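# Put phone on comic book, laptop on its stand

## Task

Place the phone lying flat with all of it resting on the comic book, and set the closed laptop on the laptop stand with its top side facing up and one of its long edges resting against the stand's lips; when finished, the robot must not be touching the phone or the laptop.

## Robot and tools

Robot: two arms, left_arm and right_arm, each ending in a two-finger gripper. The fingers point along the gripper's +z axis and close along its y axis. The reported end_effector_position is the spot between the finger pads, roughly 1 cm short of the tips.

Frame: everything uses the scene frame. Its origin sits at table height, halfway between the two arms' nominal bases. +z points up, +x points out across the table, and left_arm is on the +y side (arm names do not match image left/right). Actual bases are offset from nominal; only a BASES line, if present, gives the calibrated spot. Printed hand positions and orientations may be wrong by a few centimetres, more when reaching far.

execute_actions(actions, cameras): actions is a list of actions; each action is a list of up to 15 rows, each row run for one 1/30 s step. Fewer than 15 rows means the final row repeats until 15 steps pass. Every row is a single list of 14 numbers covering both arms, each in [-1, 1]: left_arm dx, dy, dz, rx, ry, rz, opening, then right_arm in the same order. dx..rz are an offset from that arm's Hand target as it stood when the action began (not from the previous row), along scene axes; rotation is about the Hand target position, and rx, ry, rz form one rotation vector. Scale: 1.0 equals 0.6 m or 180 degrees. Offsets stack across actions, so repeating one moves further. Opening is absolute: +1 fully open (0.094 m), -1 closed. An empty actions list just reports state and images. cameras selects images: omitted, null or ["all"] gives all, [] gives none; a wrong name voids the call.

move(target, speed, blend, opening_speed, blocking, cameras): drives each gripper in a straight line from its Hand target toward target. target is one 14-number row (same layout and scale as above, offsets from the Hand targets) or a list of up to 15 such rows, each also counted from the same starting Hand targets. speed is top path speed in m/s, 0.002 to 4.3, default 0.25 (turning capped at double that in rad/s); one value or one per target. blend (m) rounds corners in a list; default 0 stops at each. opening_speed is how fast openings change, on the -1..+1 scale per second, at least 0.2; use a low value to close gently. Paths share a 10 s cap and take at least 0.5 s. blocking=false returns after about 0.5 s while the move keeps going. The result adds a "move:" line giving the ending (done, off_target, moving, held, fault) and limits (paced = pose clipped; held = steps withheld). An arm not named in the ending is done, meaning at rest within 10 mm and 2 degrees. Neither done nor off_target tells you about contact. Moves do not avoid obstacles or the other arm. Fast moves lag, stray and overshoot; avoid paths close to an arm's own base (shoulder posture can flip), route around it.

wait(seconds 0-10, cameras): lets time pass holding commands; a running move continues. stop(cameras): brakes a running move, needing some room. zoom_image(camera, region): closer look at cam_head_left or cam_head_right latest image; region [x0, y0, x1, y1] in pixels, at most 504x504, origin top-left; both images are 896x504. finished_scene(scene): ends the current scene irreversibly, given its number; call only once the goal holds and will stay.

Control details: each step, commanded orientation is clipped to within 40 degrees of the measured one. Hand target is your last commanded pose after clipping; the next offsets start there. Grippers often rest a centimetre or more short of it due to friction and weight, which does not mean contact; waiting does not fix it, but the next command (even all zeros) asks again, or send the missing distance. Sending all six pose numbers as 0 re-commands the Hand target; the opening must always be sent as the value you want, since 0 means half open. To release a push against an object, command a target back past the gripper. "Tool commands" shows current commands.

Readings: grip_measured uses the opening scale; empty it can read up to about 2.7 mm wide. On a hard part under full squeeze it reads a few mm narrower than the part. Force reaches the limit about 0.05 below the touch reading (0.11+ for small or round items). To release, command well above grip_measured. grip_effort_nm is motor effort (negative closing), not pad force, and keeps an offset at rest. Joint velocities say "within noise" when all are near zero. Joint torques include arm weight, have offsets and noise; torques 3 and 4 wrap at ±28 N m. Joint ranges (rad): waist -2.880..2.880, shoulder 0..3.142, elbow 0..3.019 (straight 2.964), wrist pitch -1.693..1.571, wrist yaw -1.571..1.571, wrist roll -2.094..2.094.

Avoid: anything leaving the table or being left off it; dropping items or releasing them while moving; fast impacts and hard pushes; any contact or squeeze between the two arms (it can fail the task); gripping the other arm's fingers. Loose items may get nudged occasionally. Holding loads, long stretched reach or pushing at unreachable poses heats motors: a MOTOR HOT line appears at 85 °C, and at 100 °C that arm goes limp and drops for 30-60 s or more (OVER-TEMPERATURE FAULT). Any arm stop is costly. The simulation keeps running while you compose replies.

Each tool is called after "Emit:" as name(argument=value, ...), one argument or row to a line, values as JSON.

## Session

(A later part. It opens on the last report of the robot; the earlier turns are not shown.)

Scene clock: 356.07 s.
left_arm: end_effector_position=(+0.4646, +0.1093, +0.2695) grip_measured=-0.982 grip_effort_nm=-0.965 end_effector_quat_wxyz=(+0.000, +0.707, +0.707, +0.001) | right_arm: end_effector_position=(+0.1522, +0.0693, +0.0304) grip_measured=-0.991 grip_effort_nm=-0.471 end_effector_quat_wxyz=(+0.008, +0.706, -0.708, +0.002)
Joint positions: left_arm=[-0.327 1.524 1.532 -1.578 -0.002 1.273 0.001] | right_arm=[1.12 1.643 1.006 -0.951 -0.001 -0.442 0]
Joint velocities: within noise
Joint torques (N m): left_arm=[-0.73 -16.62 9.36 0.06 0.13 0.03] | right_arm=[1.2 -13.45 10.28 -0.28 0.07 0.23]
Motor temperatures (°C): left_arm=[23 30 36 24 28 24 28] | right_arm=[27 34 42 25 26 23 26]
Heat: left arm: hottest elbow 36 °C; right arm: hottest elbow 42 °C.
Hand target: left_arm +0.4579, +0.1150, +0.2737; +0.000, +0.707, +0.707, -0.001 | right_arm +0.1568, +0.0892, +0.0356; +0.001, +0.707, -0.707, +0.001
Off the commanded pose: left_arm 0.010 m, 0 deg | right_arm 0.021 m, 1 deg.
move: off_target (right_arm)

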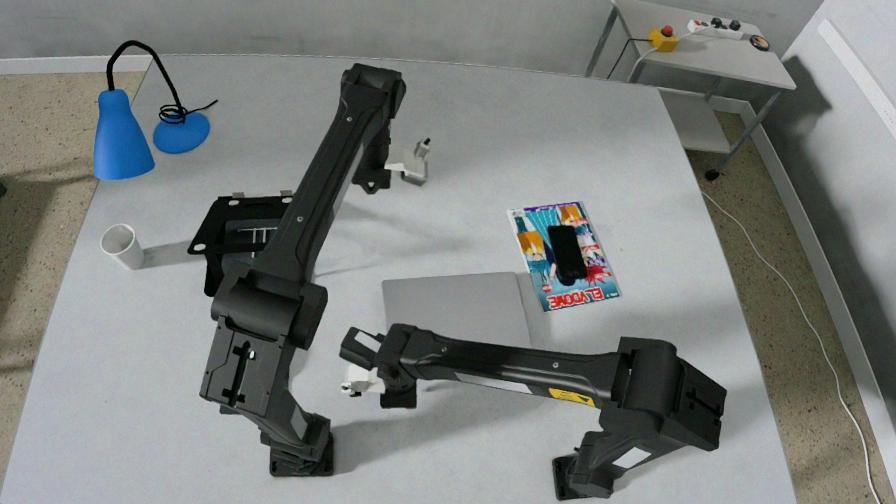

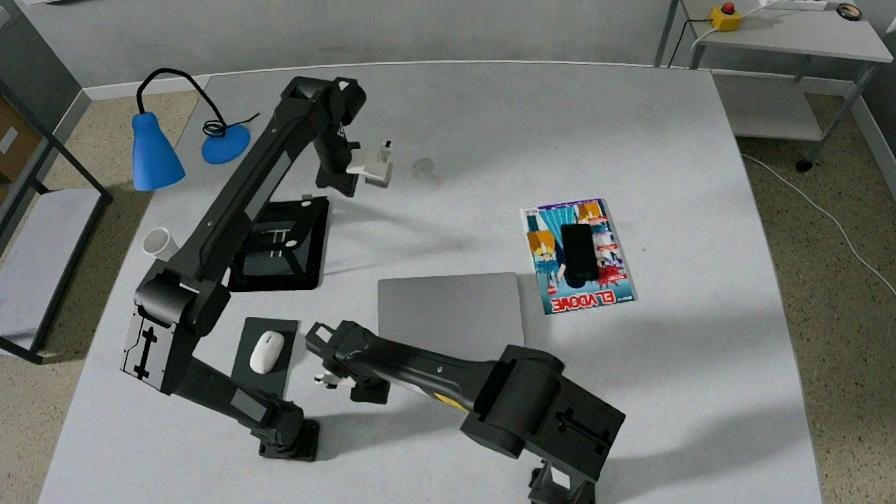

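Emit:
move(
  target=[
    [0.0,0.3,0.06,0,0,0,1,-0.02,0,0.3,0,0,0,-1],
    [0.003,0.925,0.06,0,0,1,1,0.05,-0.5,0.3,0,0,0,-1],
  ],
  speed=0.25,
  blend=0.04,
)

Emit:
zoom_image(
  camera="cam_head_left",
  region=[150, 150, 550, 420],
)

Emit:
zoom_image(
  camera="cam_head_right",
  region=[150, 150, 550, 420],
)

Scene clock: 381.30 s.
left_arm: end_effector_position=(+0.4521, +0.6578, +0.2929) grip_measured=+0.998 grip_effort_nm=0.125 end_effector_quat_wxyz=(+0.704, -0.584, -0.396, -0.080) | right_arm: end_effector_position=(+0.1919, -0.2046, +0.2179) grip_measured=-0.991 grip_effort_nm=-0.466 end_effector_quat_wxyz=(-0.004, +0.709, -0.705, +0.002)
Joint positions: left_arm=[0.455 1.942 1.684 -1.672 -1.576 2.073 0.094] | right_arm=[0.44 0.96 0.918 -1.519 0.001 -1.13 0]
Joint velocities: within noise
Joint torques (N m): left_arm=[-0.85 -18.84 15.41 -0.58 -0.76 0.14] | right_arm=[-0.38 -6.83 7.28 -0.21 0.02 0.09]
Motor temperatures (°C): left_arm=[23 30 36 24 28 24 28] | right_arm=[27 34 40 25 24 23 26]
Heat: left arm: hottest elbow 36 °C; right arm: hottest elbow 40 °C.
Hand target: left_arm +0.4598, +0.6701, +0.3100; +0.630, -0.766, -0.110, -0.072 | right_arm +0.1867, -0.2109, +0.2155; +0.001, +0.707, -0.707, +0.001
Off the commanded pose: left_arm 0.022 m, 165 deg; orientation clipped | right_arm 0.008 m, 1 deg.
joint sent to its limit (left arm) — joint 4 (wrist pitch), lower limit; joint 5 (wrist yaw), lower limit; joint 6 (wrist roll), upper limit. The joint targets are off in orientation, not in position.
move: off_target (left_arm); limits=paced

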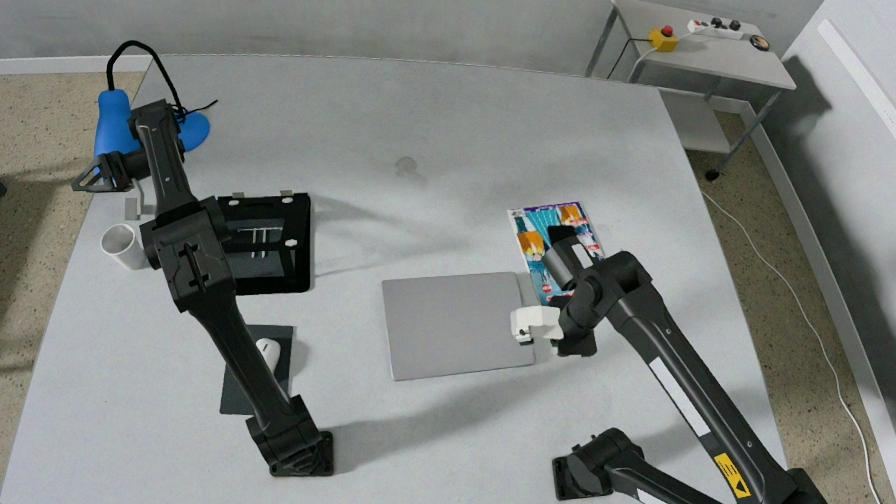

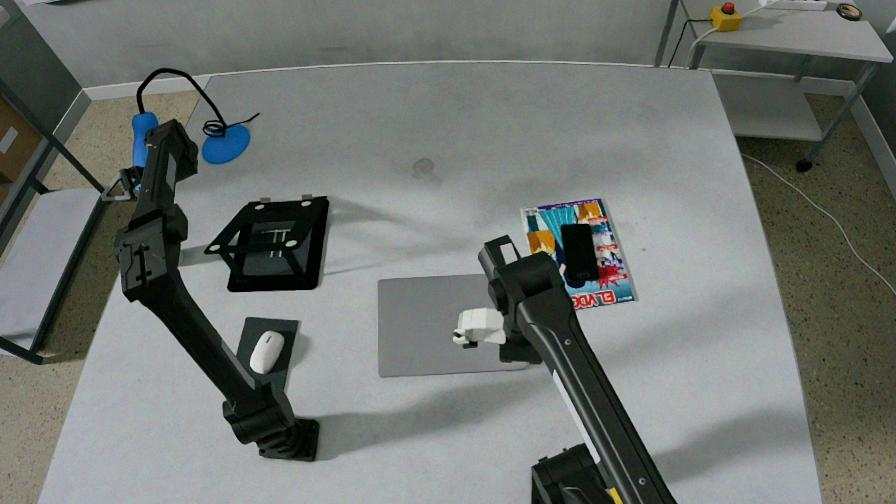

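Scaled by 1.260.

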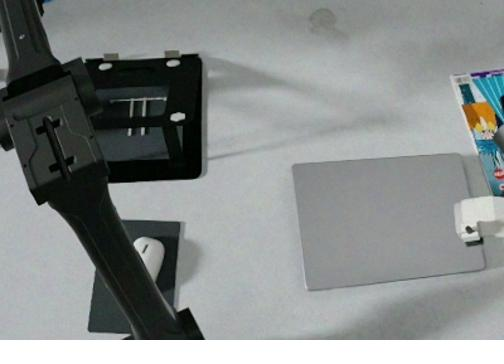

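Scaled by 1.260.

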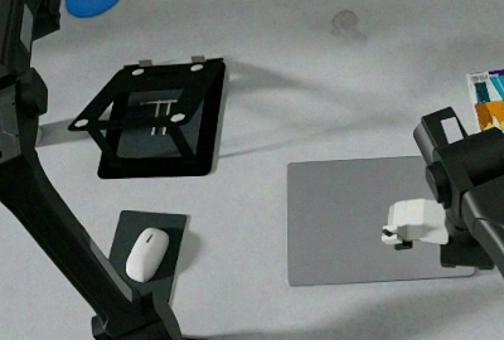

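Emit:
move(
  target=[
    [0.0,-0.15,0.0,-0.363,-0.289,0.340,1,0,0,0,0,0,0,-1],
    [0.0,-0.15,0.0,-0.0673,-0.59,0.717,1,0,0,0,0,0,0,-1],
  ],
  speed=0.4,
)

Scene clock: 392.40 s.
left_arm: end_effector_position=(+0.4585, +0.5697, +0.2736) grip_measured=+0.998 grip_effort_nm=0.110 end_effector_quat_wxyz=(-0.007, +0.009, +1.000, -0.008) | right_arm: end_effector_position=(+0.1919, -0.2046, +0.2179) grip_measured=-0.991 grip_effort_nm=-0.471 end_effector_quat_wxyz=(-0.004, +0.709, -0.705, +0.002)
Joint positions: left_arm=[0.626 1.768 1.849 -1.672 0.004 0.674 0.094] | right_arm=[0.44 0.96 0.918 -1.519 0.001 -1.131 0]
Joint velocities: within noise
Joint torques (N m): left_arm=[-0.62 -21.48 15.73 -0.14 -0.07 -0.09] | right_arm=[-0.32 -6.83 7.3 -0.18 0.01 0.08]
Motor temperatures (°C): left_arm=[23 30 37 24 28 24 28] | right_arm=[27 34 40 25 24 23 26]
Heat: left arm: hottest elbow 37 °C; right arm: hottest elbow 40 °C.
Hand target: left_arm +0.4598, +0.5800, +0.3099; +0.001, -0.001, +1.000, +0.000 | right_arm +0.1867, -0.2109, +0.2155; +0.001, +0.707, -0.707, +0.001
Off the commanded pose: left_arm 0.038 m, 2 deg | right_arm 0.008 m, 1 deg.
joint sent to its limit (left arm) — joint 4 (wrist pitch), lower limit. The joint targets are off in orientation, not in position.
move: off_target (left_arm)

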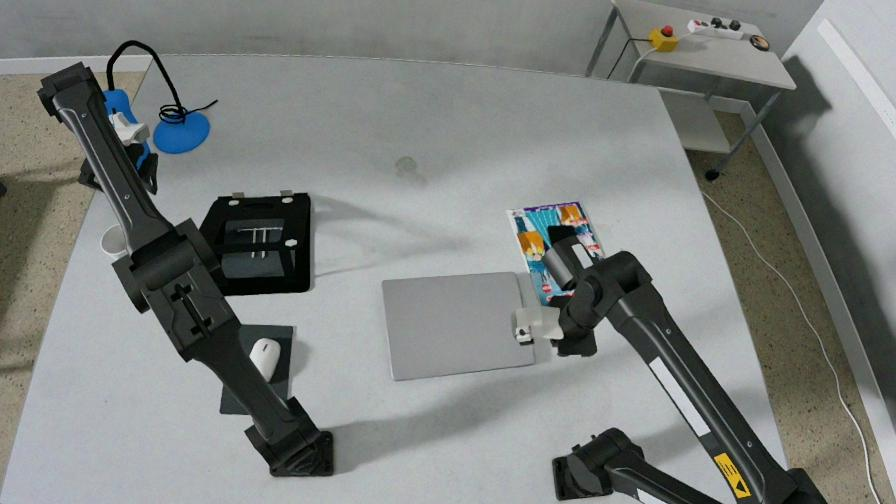

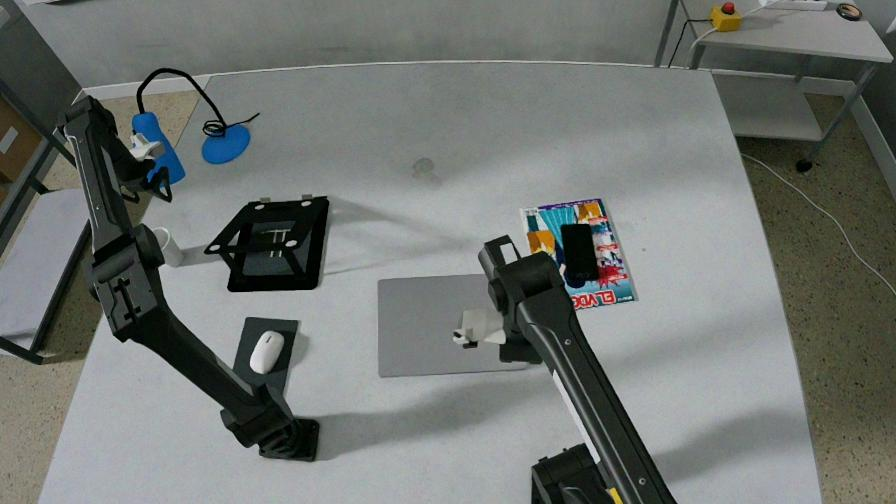

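Emit:
move(
  target=[
    [0.0,0.18,0.0,0,0,0.5,1,0,0,0,0,0,0,-1],
    [0.0,0.18,-0.25,0,0,0.5,1,0,0,0,0,0,0,-1],
  ],
  speed=0.3,
)

Emit:
zoom_image(
  camera="cam_head_right",
  region=[50, 80, 350, 330],
)

Scene clock: 399.07 s.
left_arm: end_effector_position=(+0.4554, +0.6853, +0.1661) grip_measured=+0.998 grip_effort_nm=0.105 end_effector_quat_wxyz=(+0.006, +0.704, -0.710, -0.003) | right_arm: end_effector_position=(+0.1919, -0.2046, +0.2179) grip_measured=-0.991 grip_effort_nm=-0.471 end_effector_quat_wxyz=(-0.004, +0.709, -0.705, +0.002)
Joint positions: left_arm=[0.776 1.984 1.884 -1.482 -0.006 -0.758 0.094] | right_arm=[0.44 0.96 0.918 -1.519 0.001 -1.131 0]
Joint velocities: within noise
Joint torques (N m): left_arm=[-2.37 -21.6 9.98 1.14 0.13 -0.06] | right_arm=[-0.38 -6.83 7.31 -0.21 0.01 0.09]
Motor temperatures (°C): left_arm=[23 30 38 24 27 24 28] | right_arm=[27 34 39 25 24 23 26]
Heat: left arm: hottest elbow 38 °C; right arm: hottest elbow 39 °C.
Hand target: left_arm +0.4599, +0.6880, +0.1599; -0.001, +0.708, -0.706, -0.001 | right_arm +0.1867, -0.2109, +0.2155; +0.001, +0.707, -0.707, +0.001
Off the commanded pose: left_arm 0.008 m, 1 deg | right_arm 0.008 m, 1 deg.
move: done

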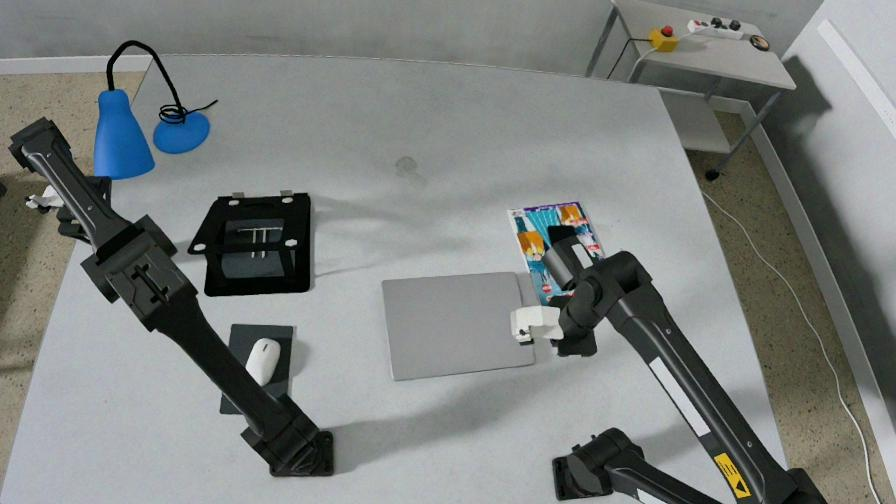

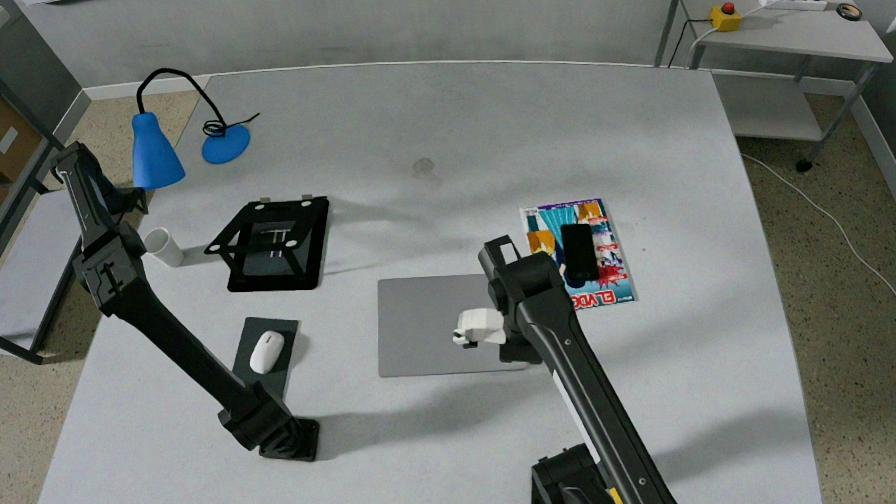

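Scaled by 1.680.

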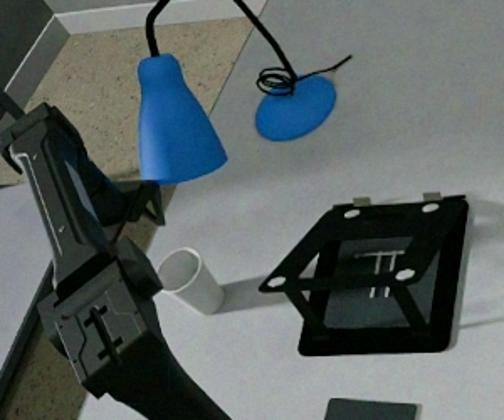

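Emit:
move(
  target=[0.025,-0.035,-0.2,0,0,0,1,0,0,0,0,0,0,-1],
  speed=0.15,
)

Emit:
zoom_image(
  camera="cam_head_right",
  region=[50, 80, 350, 330],
)

Emit:
zoom_image(
  camera="cam_head_left",
  region=[50, 100, 350, 330],
)

Scene clock: 405.90 s.
left_arm: end_effector_position=(+0.4683, +0.6721, +0.0467) grip_measured=+0.998 grip_effort_nm=0.105 end_effector_quat_wxyz=(+0.001, +0.709, -0.705, -0.003) | right_arm: end_effector_position=(+0.1919, -0.2046, +0.2179) grip_measured=-0.991 grip_effort_nm=-0.466 end_effector_quat_wxyz=(-0.004, +0.709, -0.705, +0.002)
Joint positions: left_arm=[0.747 2.056 1.678 -1.194 -0.005 -0.802 0.094] | right_arm=[0.44 0.96 0.918 -1.519 0.001 -1.131 0]
Joint velocities: within noise
Joint torques (N m): left_arm=[-2.96 -22.01 9.1 0.99 0.02 -0.03] | right_arm=[-0.44 -6.83 7.31 -0.2 0.01 0.09]
Motor temperatures (°C): left_arm=[23 30 37 24 27 24 28] | right_arm=[27 34 39 25 24 23 26]
Heat: left arm: hottest elbow 37 °C; right arm: hottest elbow 39 °C.
Hand target: left_arm +0.4748, +0.6670, +0.0398; -0.001, +0.708, -0.706, -0.001 | right_arm +0.1867, -0.2109, +0.2155; +0.001, +0.707, -0.707, +0.001
Off the commanded pose: left_arm 0.011 m, 0 deg | right_arm 0.008 m, 1 deg.
move: off_target (left_arm)

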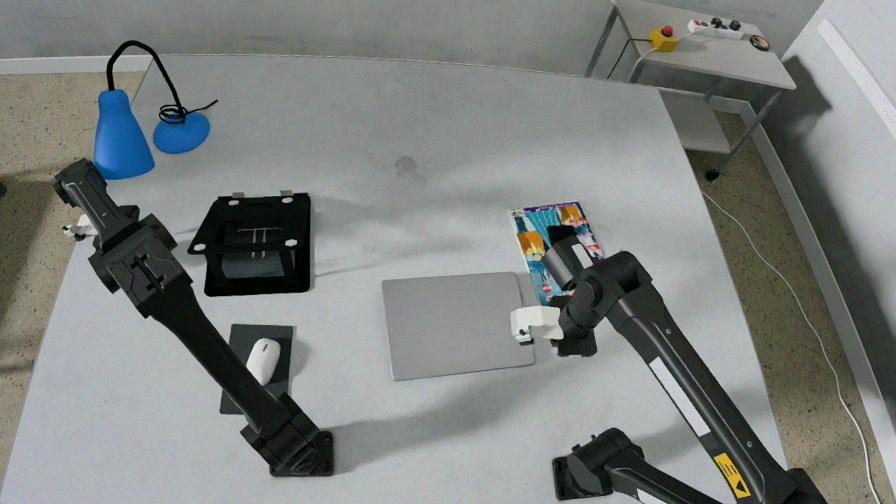

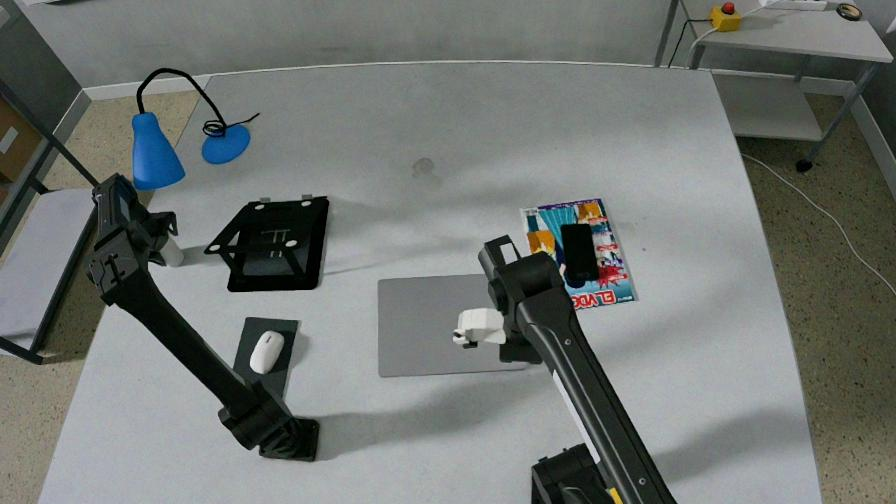

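Scaled by 1.680.

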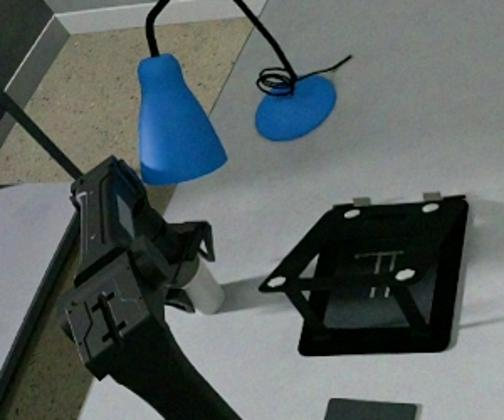

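Scaled by 1.680.

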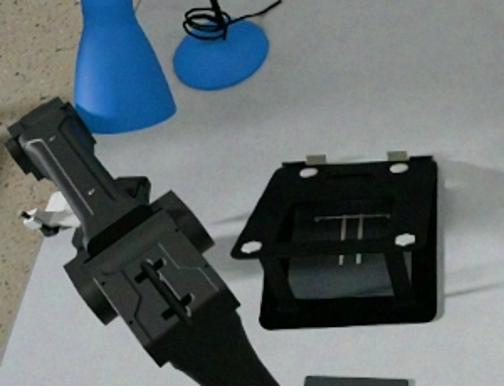

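Emit:
zoom_image(
  camera="cam_head_right",
  region=[110, 180, 230, 290],
)

Emit:
zoom_image(
  camera="cam_head_left",
  region=[70, 170, 200, 300],
)

Scaled by 4.200.

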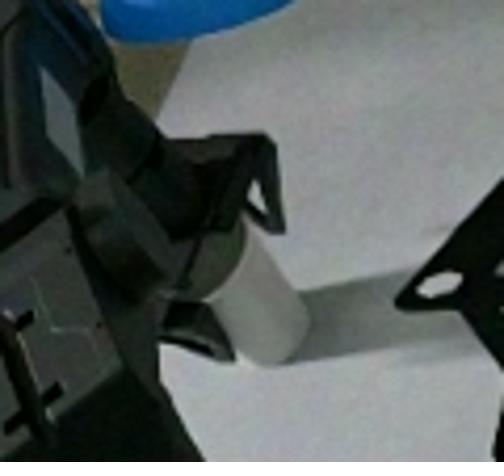

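Scaled by 3.877.

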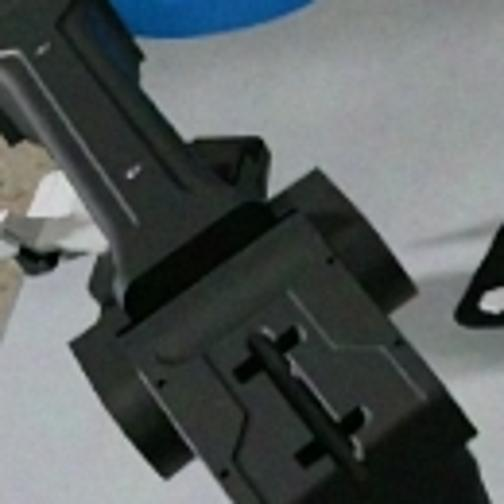

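Emit:
move(
  target=[
    [0,0,0.27,0,0,0,1,0,0,0,0,0,0,-1],
    [0.1,-0.2,0.27,0,0,0,1,0,0,0,0,0,0,-1],
  ],
  speed=0.15,
)

Emit:
zoom_image(
  camera="cam_head_right",
  region=[80, 80, 380, 330],
)

Emit:
zoom_image(
  camera="cam_head_left",
  region=[50, 100, 350, 330],
)

Scene clock: 436.83 s.
left_arm: end_effector_position=(+0.4718, +0.5941, +0.1519) grip_measured=+0.998 grip_effort_nm=0.100 end_effector_quat_wxyz=(+0.066, +0.752, -0.655, -0.025) | right_arm: end_effector_position=(+0.1919, -0.2046, +0.2179) grip_measured=-0.991 grip_effort_nm=-0.471 end_effector_quat_wxyz=(-0.004, +0.709, -0.705, +0.002)
Joint positions: left_arm=[0.637 1.939 1.77 -1.541 -0.024 -1.044 0.094] | right_arm=[0.44 0.96 0.918 -1.519 0.001 -1.131 0]
Joint velocities: within noise
Joint torques (N m): left_arm=[-10.34 -26.11 13.57 1.22 1.09 0.26] | right_arm=[-0.32 -6.71 7.31 -0.21 0.02 0.09]
Motor temperatures (°C): left_arm=[23 32 36 24 27 24 27] | right_arm=[27 33 38 25 24 23 26]
Heat: left arm: hottest elbow 36 °C; right arm: hottest elbow 38 °C.
Hand target: left_arm +0.5348, +0.5471, +0.2020; -0.001, +0.708, -0.706, -0.001 | right_arm +0.1867, -0.2109, +0.2155; +0.001, +0.707, -0.707, +0.001
Off the commanded pose: left_arm 0.093 m, 11 deg | right_arm 0.008 m, 1 deg.
move: off_target (left_arm)

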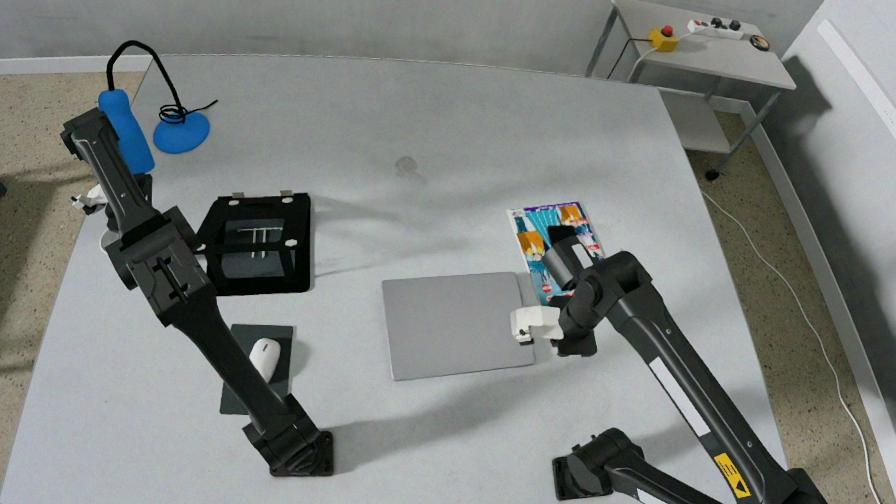

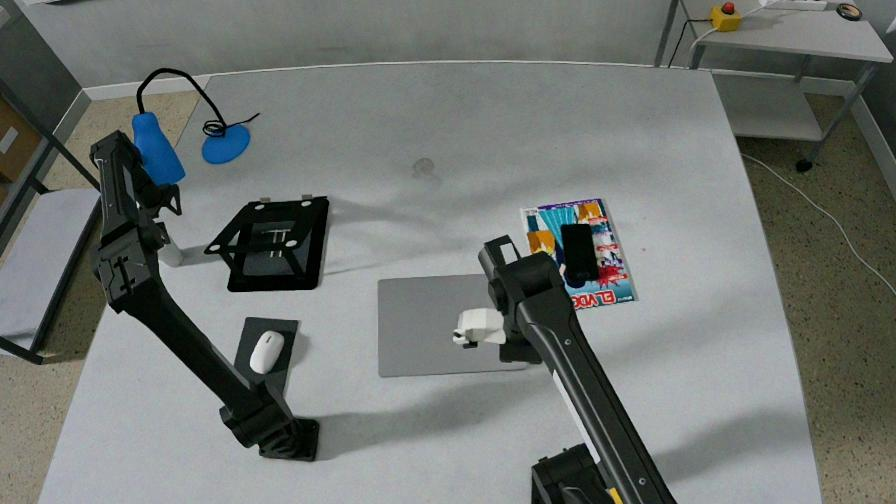

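Scaled by 1.680.

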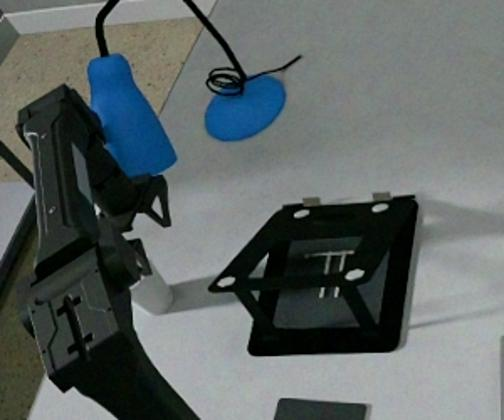

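Scaled by 1.680.

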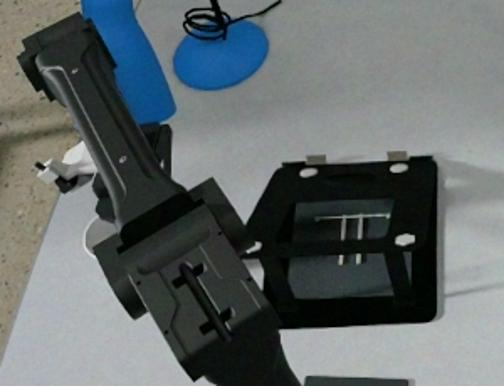

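Emit:
move(
  target=[-0.16,0.1,-0.09,0,0,0,1,0,0,0,0,0,0,-1],
  speed=0.15,
)

Emit:
zoom_image(
  camera="cam_head_right",
  region=[80, 60, 280, 260],
)

Emit:
zoom_image(
  camera="cam_head_left",
  region=[40, 30, 240, 250],
)

Scene clock: 442.90 s.
left_arm: end_effector_position=(+0.4394, +0.6071, +0.1386) grip_measured=+0.998 grip_effort_nm=0.100 end_effector_quat_wxyz=(+0.013, +0.711, -0.703, -0.003) | right_arm: end_effector_position=(+0.1919, -0.2046, +0.2179) grip_measured=-0.991 grip_effort_nm=-0.471 end_effector_quat_wxyz=(-0.004, +0.709, -0.705, +0.002)
Joint positions: left_arm=[0.699 1.829 1.577 -1.346 -0.005 -0.853 0.094] | right_arm=[0.44 0.96 0.918 -1.519 0.001 -1.131 0]
Joint velocities: within noise
Joint torques (N m): left_arm=[-1.55 -21.77 9.11 0.65 0.02 0.14] | right_arm=[-0.44 -6.83 7.3 -0.23 0.01 0.09]
Motor temperatures (°C): left_arm=[23 33 36 24 28 24 27] | right_arm=[27 33 38 25 24 23 26]
Heat: left arm: hottest elbow 36 °C; right arm: hottest elbow 38 °C.
Hand target: left_arm +0.4388, +0.6072, +0.1480; -0.001, +0.708, -0.706, -0.001 | right_arm +0.1867, -0.2109, +0.2155; +0.001, +0.707, -0.707, +0.001
Off the commanded pose: left_arm 0.009 m, 2 deg | right_arm 0.008 m, 1 deg.
move: done

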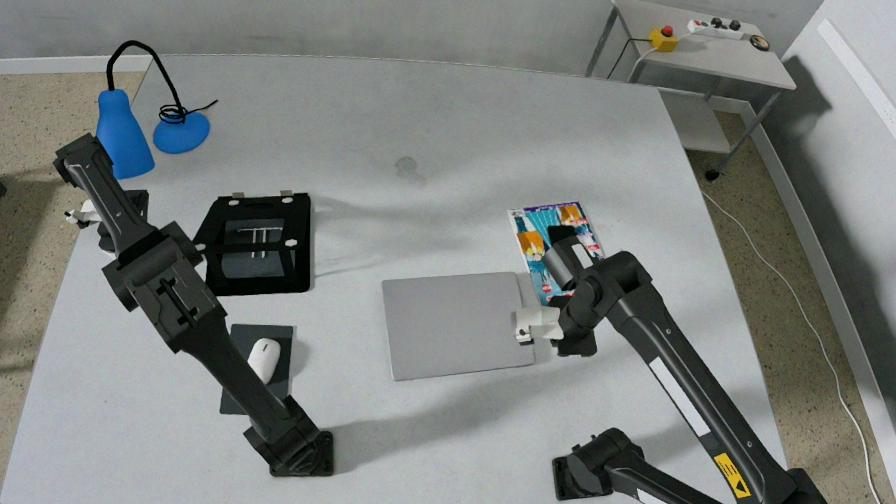

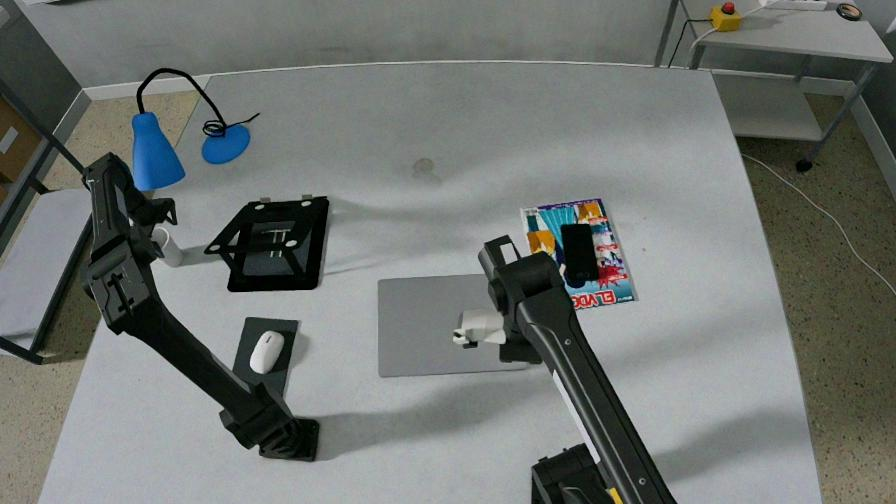

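Scaled by 2.520.

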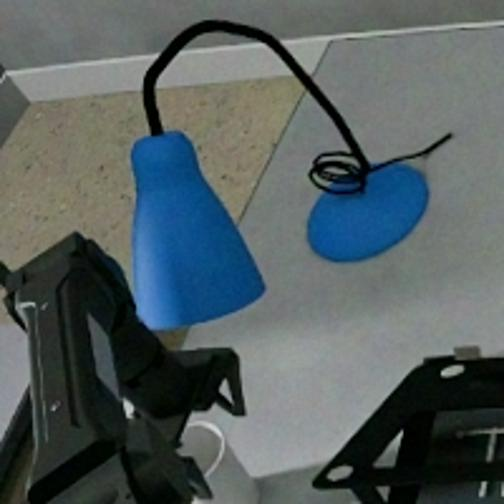

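Scaled by 2.291.

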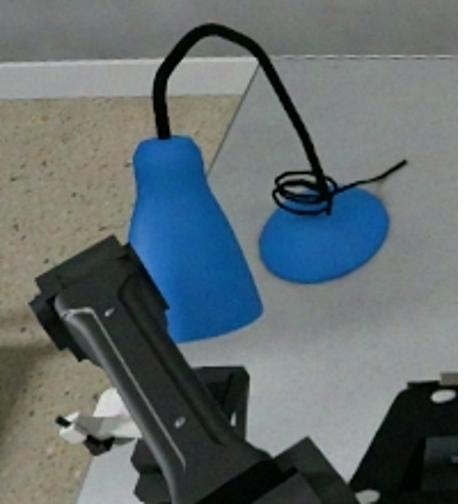

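Emit:
move(
  target=[
    [0,0,0,0,0,-0.5,-1,0,0,0,0,0,0,-1],
    [0.03,-0.03,-0.18,0,0,-0.5,-1,0,0,0,0,0,0,-1],
  ],
  speed=0.2,
)

Emit:
zoom_image(
  camera="cam_head_right",
  region=[80, 60, 350, 310],
)

Emit:
zoom_image(
  camera="cam_head_left",
  region=[40, 90, 340, 310],
)

Scene clock: 462.70 s.
left_arm: end_effector_position=(+0.4440, +0.6169, +0.1206) grip_measured=-0.981 grip_effort_nm=-0.994 end_effector_quat_wxyz=(+0.051, -0.021, +0.998, +0.043) | right_arm: end_effector_position=(+0.1919, -0.2046, +0.2179) grip_measured=-0.991 grip_effort_nm=-0.471 end_effector_quat_wxyz=(-0.004, +0.709, -0.705, +0.002)
Joint positions: left_arm=[0.708 1.77 1.439 -1.106 0.002 0.695 0.001] | right_arm=[0.44 0.96 0.918 -1.519 0.001 -1.131 0]
Joint velocities: within noise
Joint torques (N m): left_arm=[-5.54 -8.94 6.11 1.26 -0.11 -0.05] | right_arm=[-0.44 -6.83 7.3 -0.21 0.01 0.09]
Motor temperatures (°C): left_arm=[23 31 35 24 27 24 28] | right_arm=[27 33 38 25 24 23 26]
Heat: left arm: hottest elbow 35 °C; right arm: hottest elbow 38 °C.
Hand target: left_arm +0.4568, +0.5889, +0.0399; +0.001, -0.001, +1.000, +0.000 | right_arm +0.1867, -0.2109, +0.2155; +0.001, +0.707, -0.707, +0.001
Off the commanded pose: left_arm 0.086 m, 8 deg | right_arm 0.008 m, 1 deg.
move: off_target (left_arm)

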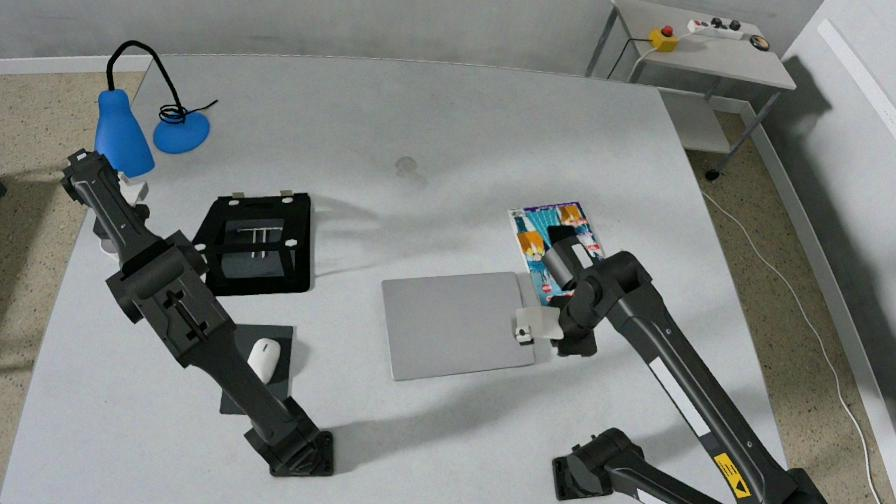

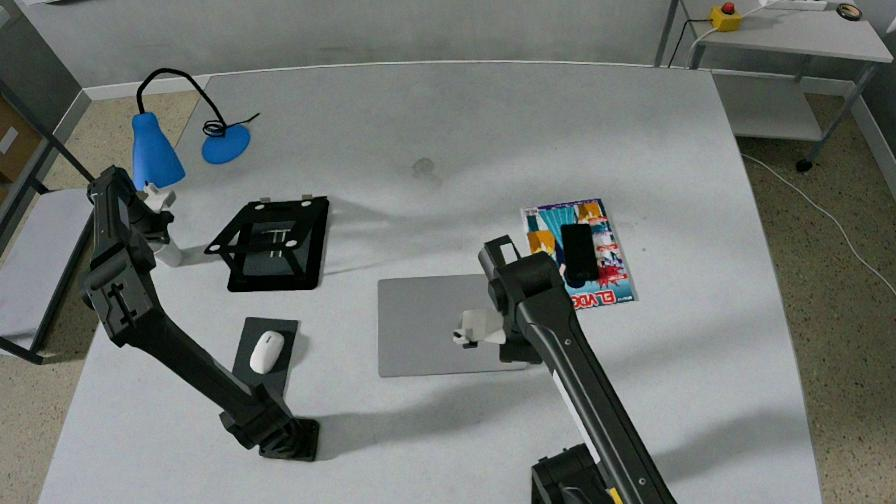

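Scaled by 1.867.

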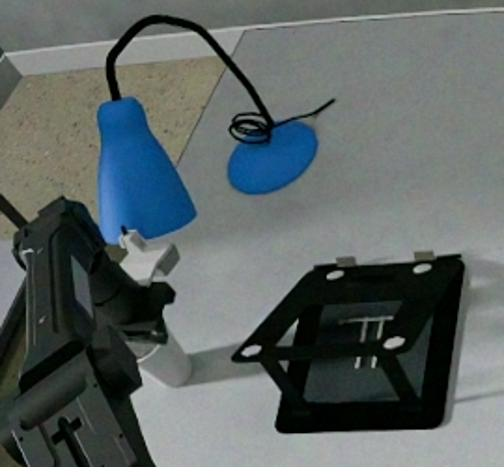

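Scaled by 1.680.

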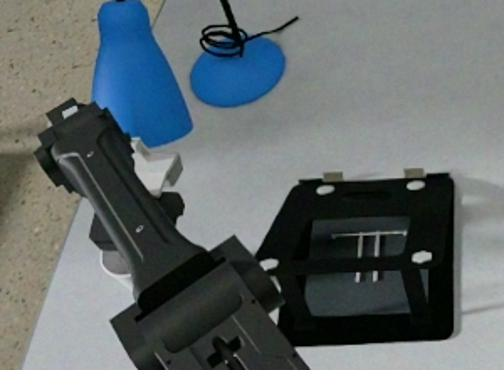

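Emit:
move(
  target=[-0.02,0.04,0.19,0,0,0,-1,0,0,0,0,0,0,-1],
  speed=0.15,
)

Emit:
zoom_image(
  camera="cam_head_right",
  region=[100, 150, 260, 310],
)

Emit:
zoom_image(
  camera="cam_head_left",
  region=[60, 120, 220, 290],
)

Scene clock: 468.17 s.
left_arm: end_effector_position=(+0.4281, +0.5955, +0.1201) grip_measured=-0.981 grip_effort_nm=-0.989 end_effector_quat_wxyz=(-0.030, -0.002, +0.999, -0.025) | right_arm: end_effector_position=(+0.1919, -0.2046, +0.2179) grip_measured=-0.991 grip_effort_nm=-0.471 end_effector_quat_wxyz=(-0.004, +0.709, -0.705, +0.002)
Joint positions: left_arm=[0.697 1.833 1.532 -1.347 -0.003 0.722 0.001] | right_arm=[0.44 0.96 0.918 -1.519 0.001 -1.131 0]
Joint velocities: within noise
Joint torques (N m): left_arm=[-0.85 -20.31 16.17 -0.05 0.16 0.07] | right_arm=[-0.5 -6.83 7.31 -0.18 0.01 0.09]
Motor temperatures (°C): left_arm=[23 31 35 24 27 24 28] | right_arm=[27 33 38 25 24 23 26]
Heat: left arm: hottest elbow 35 °C; right arm: hottest elbow 38 °C.
Hand target: left_arm +0.4448, +0.6130, +0.1540; +0.001, -0.001, +1.000, +0.000 | right_arm +0.1867, -0.2109, +0.2155; +0.001, +0.707, -0.707, +0.001
Off the commanded pose: left_arm 0.042 m, 5 deg | right_arm 0.008 m, 1 deg.
move: off_target (left_arm)

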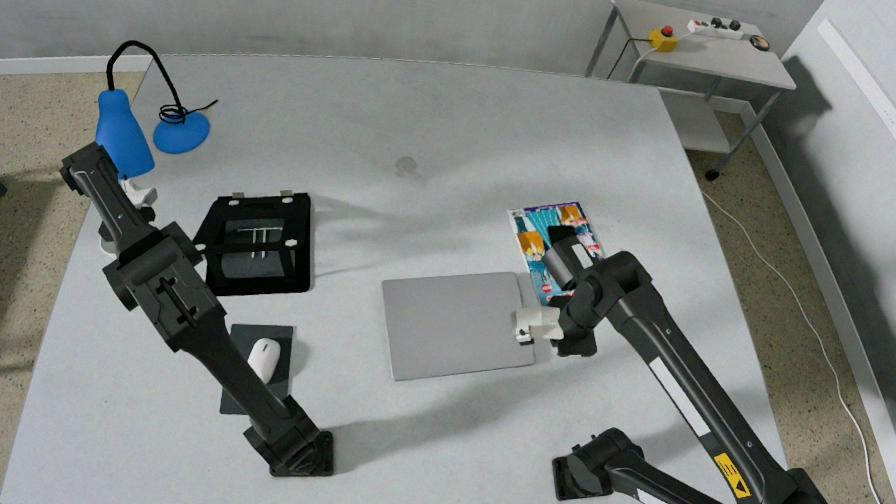

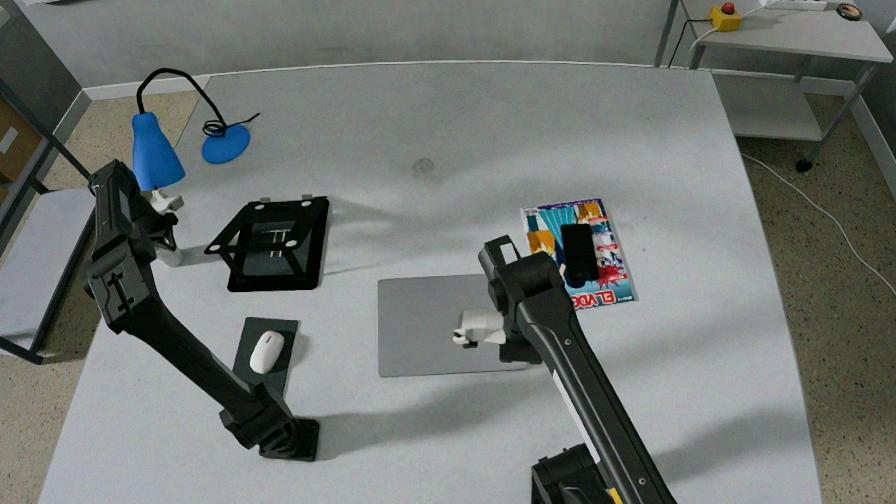

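Scaled by 3.150.

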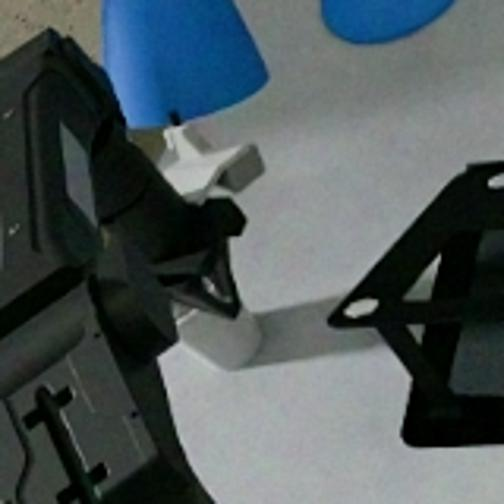

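Scaled by 2.965.

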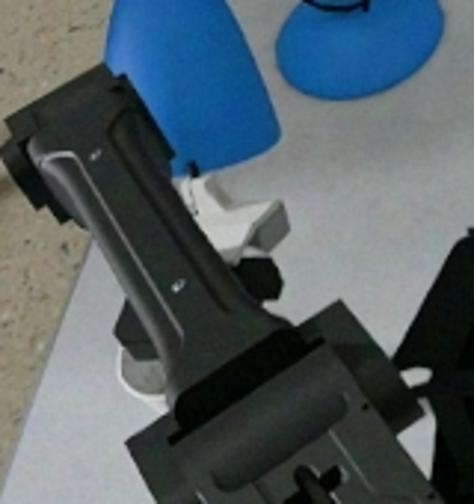

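Emit:
move(
  target=[
    [-0.06,-0.02,-0.02,0,0,0,-1,0,0,0,0,0,0,-1],
    [-0.12,-0.16,0.0,0,0,0,-1,0,0,0,0,0,0,-1],
    [-0.15,-0.25,0.15,0,0,0,-1,0,0,0,0,0,0,-1],
  ],
  speed=0.12,
)

Emit:
zoom_image(
  camera="cam_head_right",
  region=[80, 80, 360, 360],
)

Emit:
zoom_image(
  camera="cam_head_left",
  region=[60, 80, 340, 360],
)

Scene clock: 476.67 s.
left_arm: end_effector_position=(+0.3417, +0.4610, +0.2189) grip_measured=-0.981 grip_effort_nm=-0.994 end_effector_quat_wxyz=(-0.022, -0.004, +1.000, -0.016) | right_arm: end_effector_position=(+0.1919, -0.2046, +0.2179) grip_measured=-0.991 grip_effort_nm=-0.476 end_effector_quat_wxyz=(-0.004, +0.709, -0.705, +0.002)
Joint positions: left_arm=[0.584 1.375 1.242 -1.492 0 0.606 0.001] | right_arm=[0.44 0.96 0.918 -1.519 0.001 -1.131 0]
Joint velocities: within noise
Joint torques (N m): left_arm=[-1.96 -13.57 15.09 -0.43 0.11 -0.11] | right_arm=[-0.32 -6.89 7.34 -0.18 0.01 0.09]
Motor temperatures (°C): left_arm=[23 31 37 24 27 24 28] | right_arm=[27 33 38 25 24 23 26]
Heat: left arm: hottest elbow 37 °C; right arm: hottest elbow 38 °C.
Hand target: left_arm +0.3548, +0.4630, +0.2439; +0.001, -0.001, +1.000, +0.000 | right_arm +0.1867, -0.2109, +0.2155; +0.001, +0.707, -0.707, +0.001
Off the commanded pose: left_arm 0.028 m, 3 deg | right_arm 0.008 m, 1 deg.
move: off_target (left_arm)

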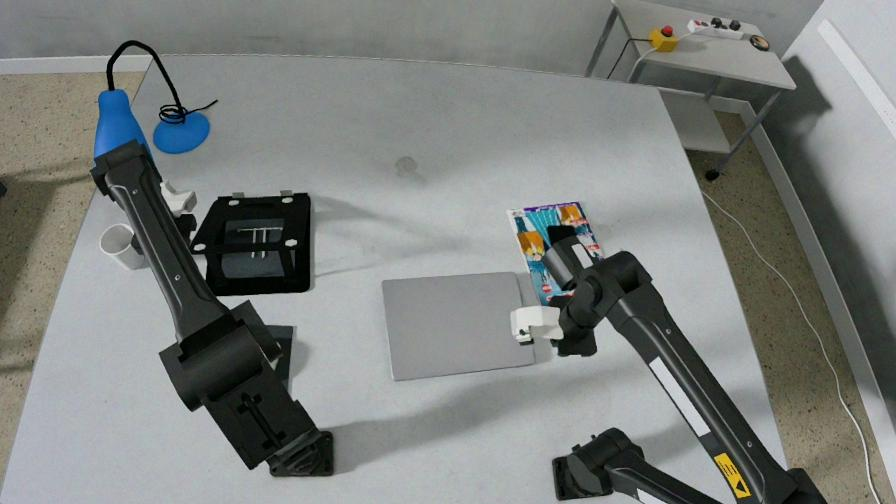

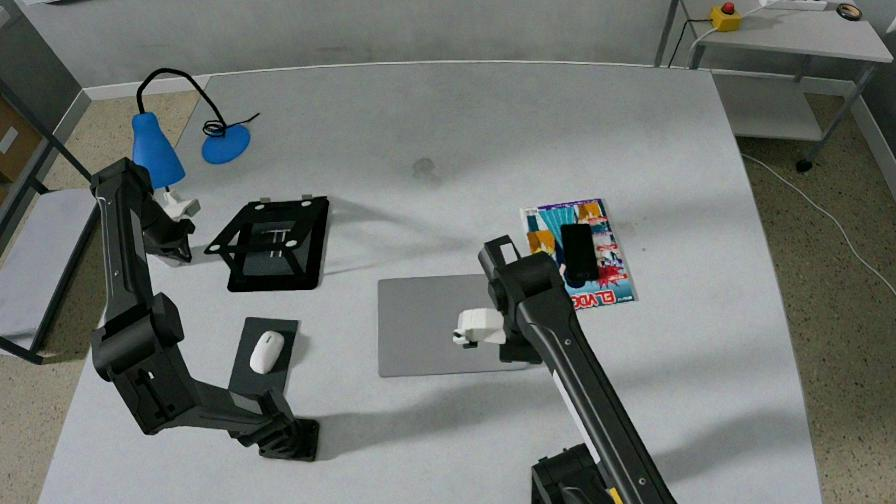

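Scaled by 1.800.

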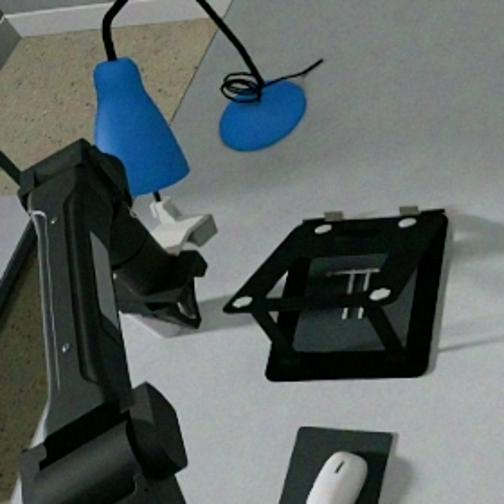

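Scaled by 1.800.

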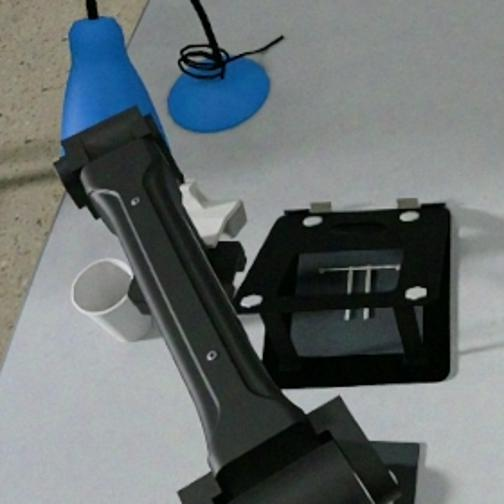

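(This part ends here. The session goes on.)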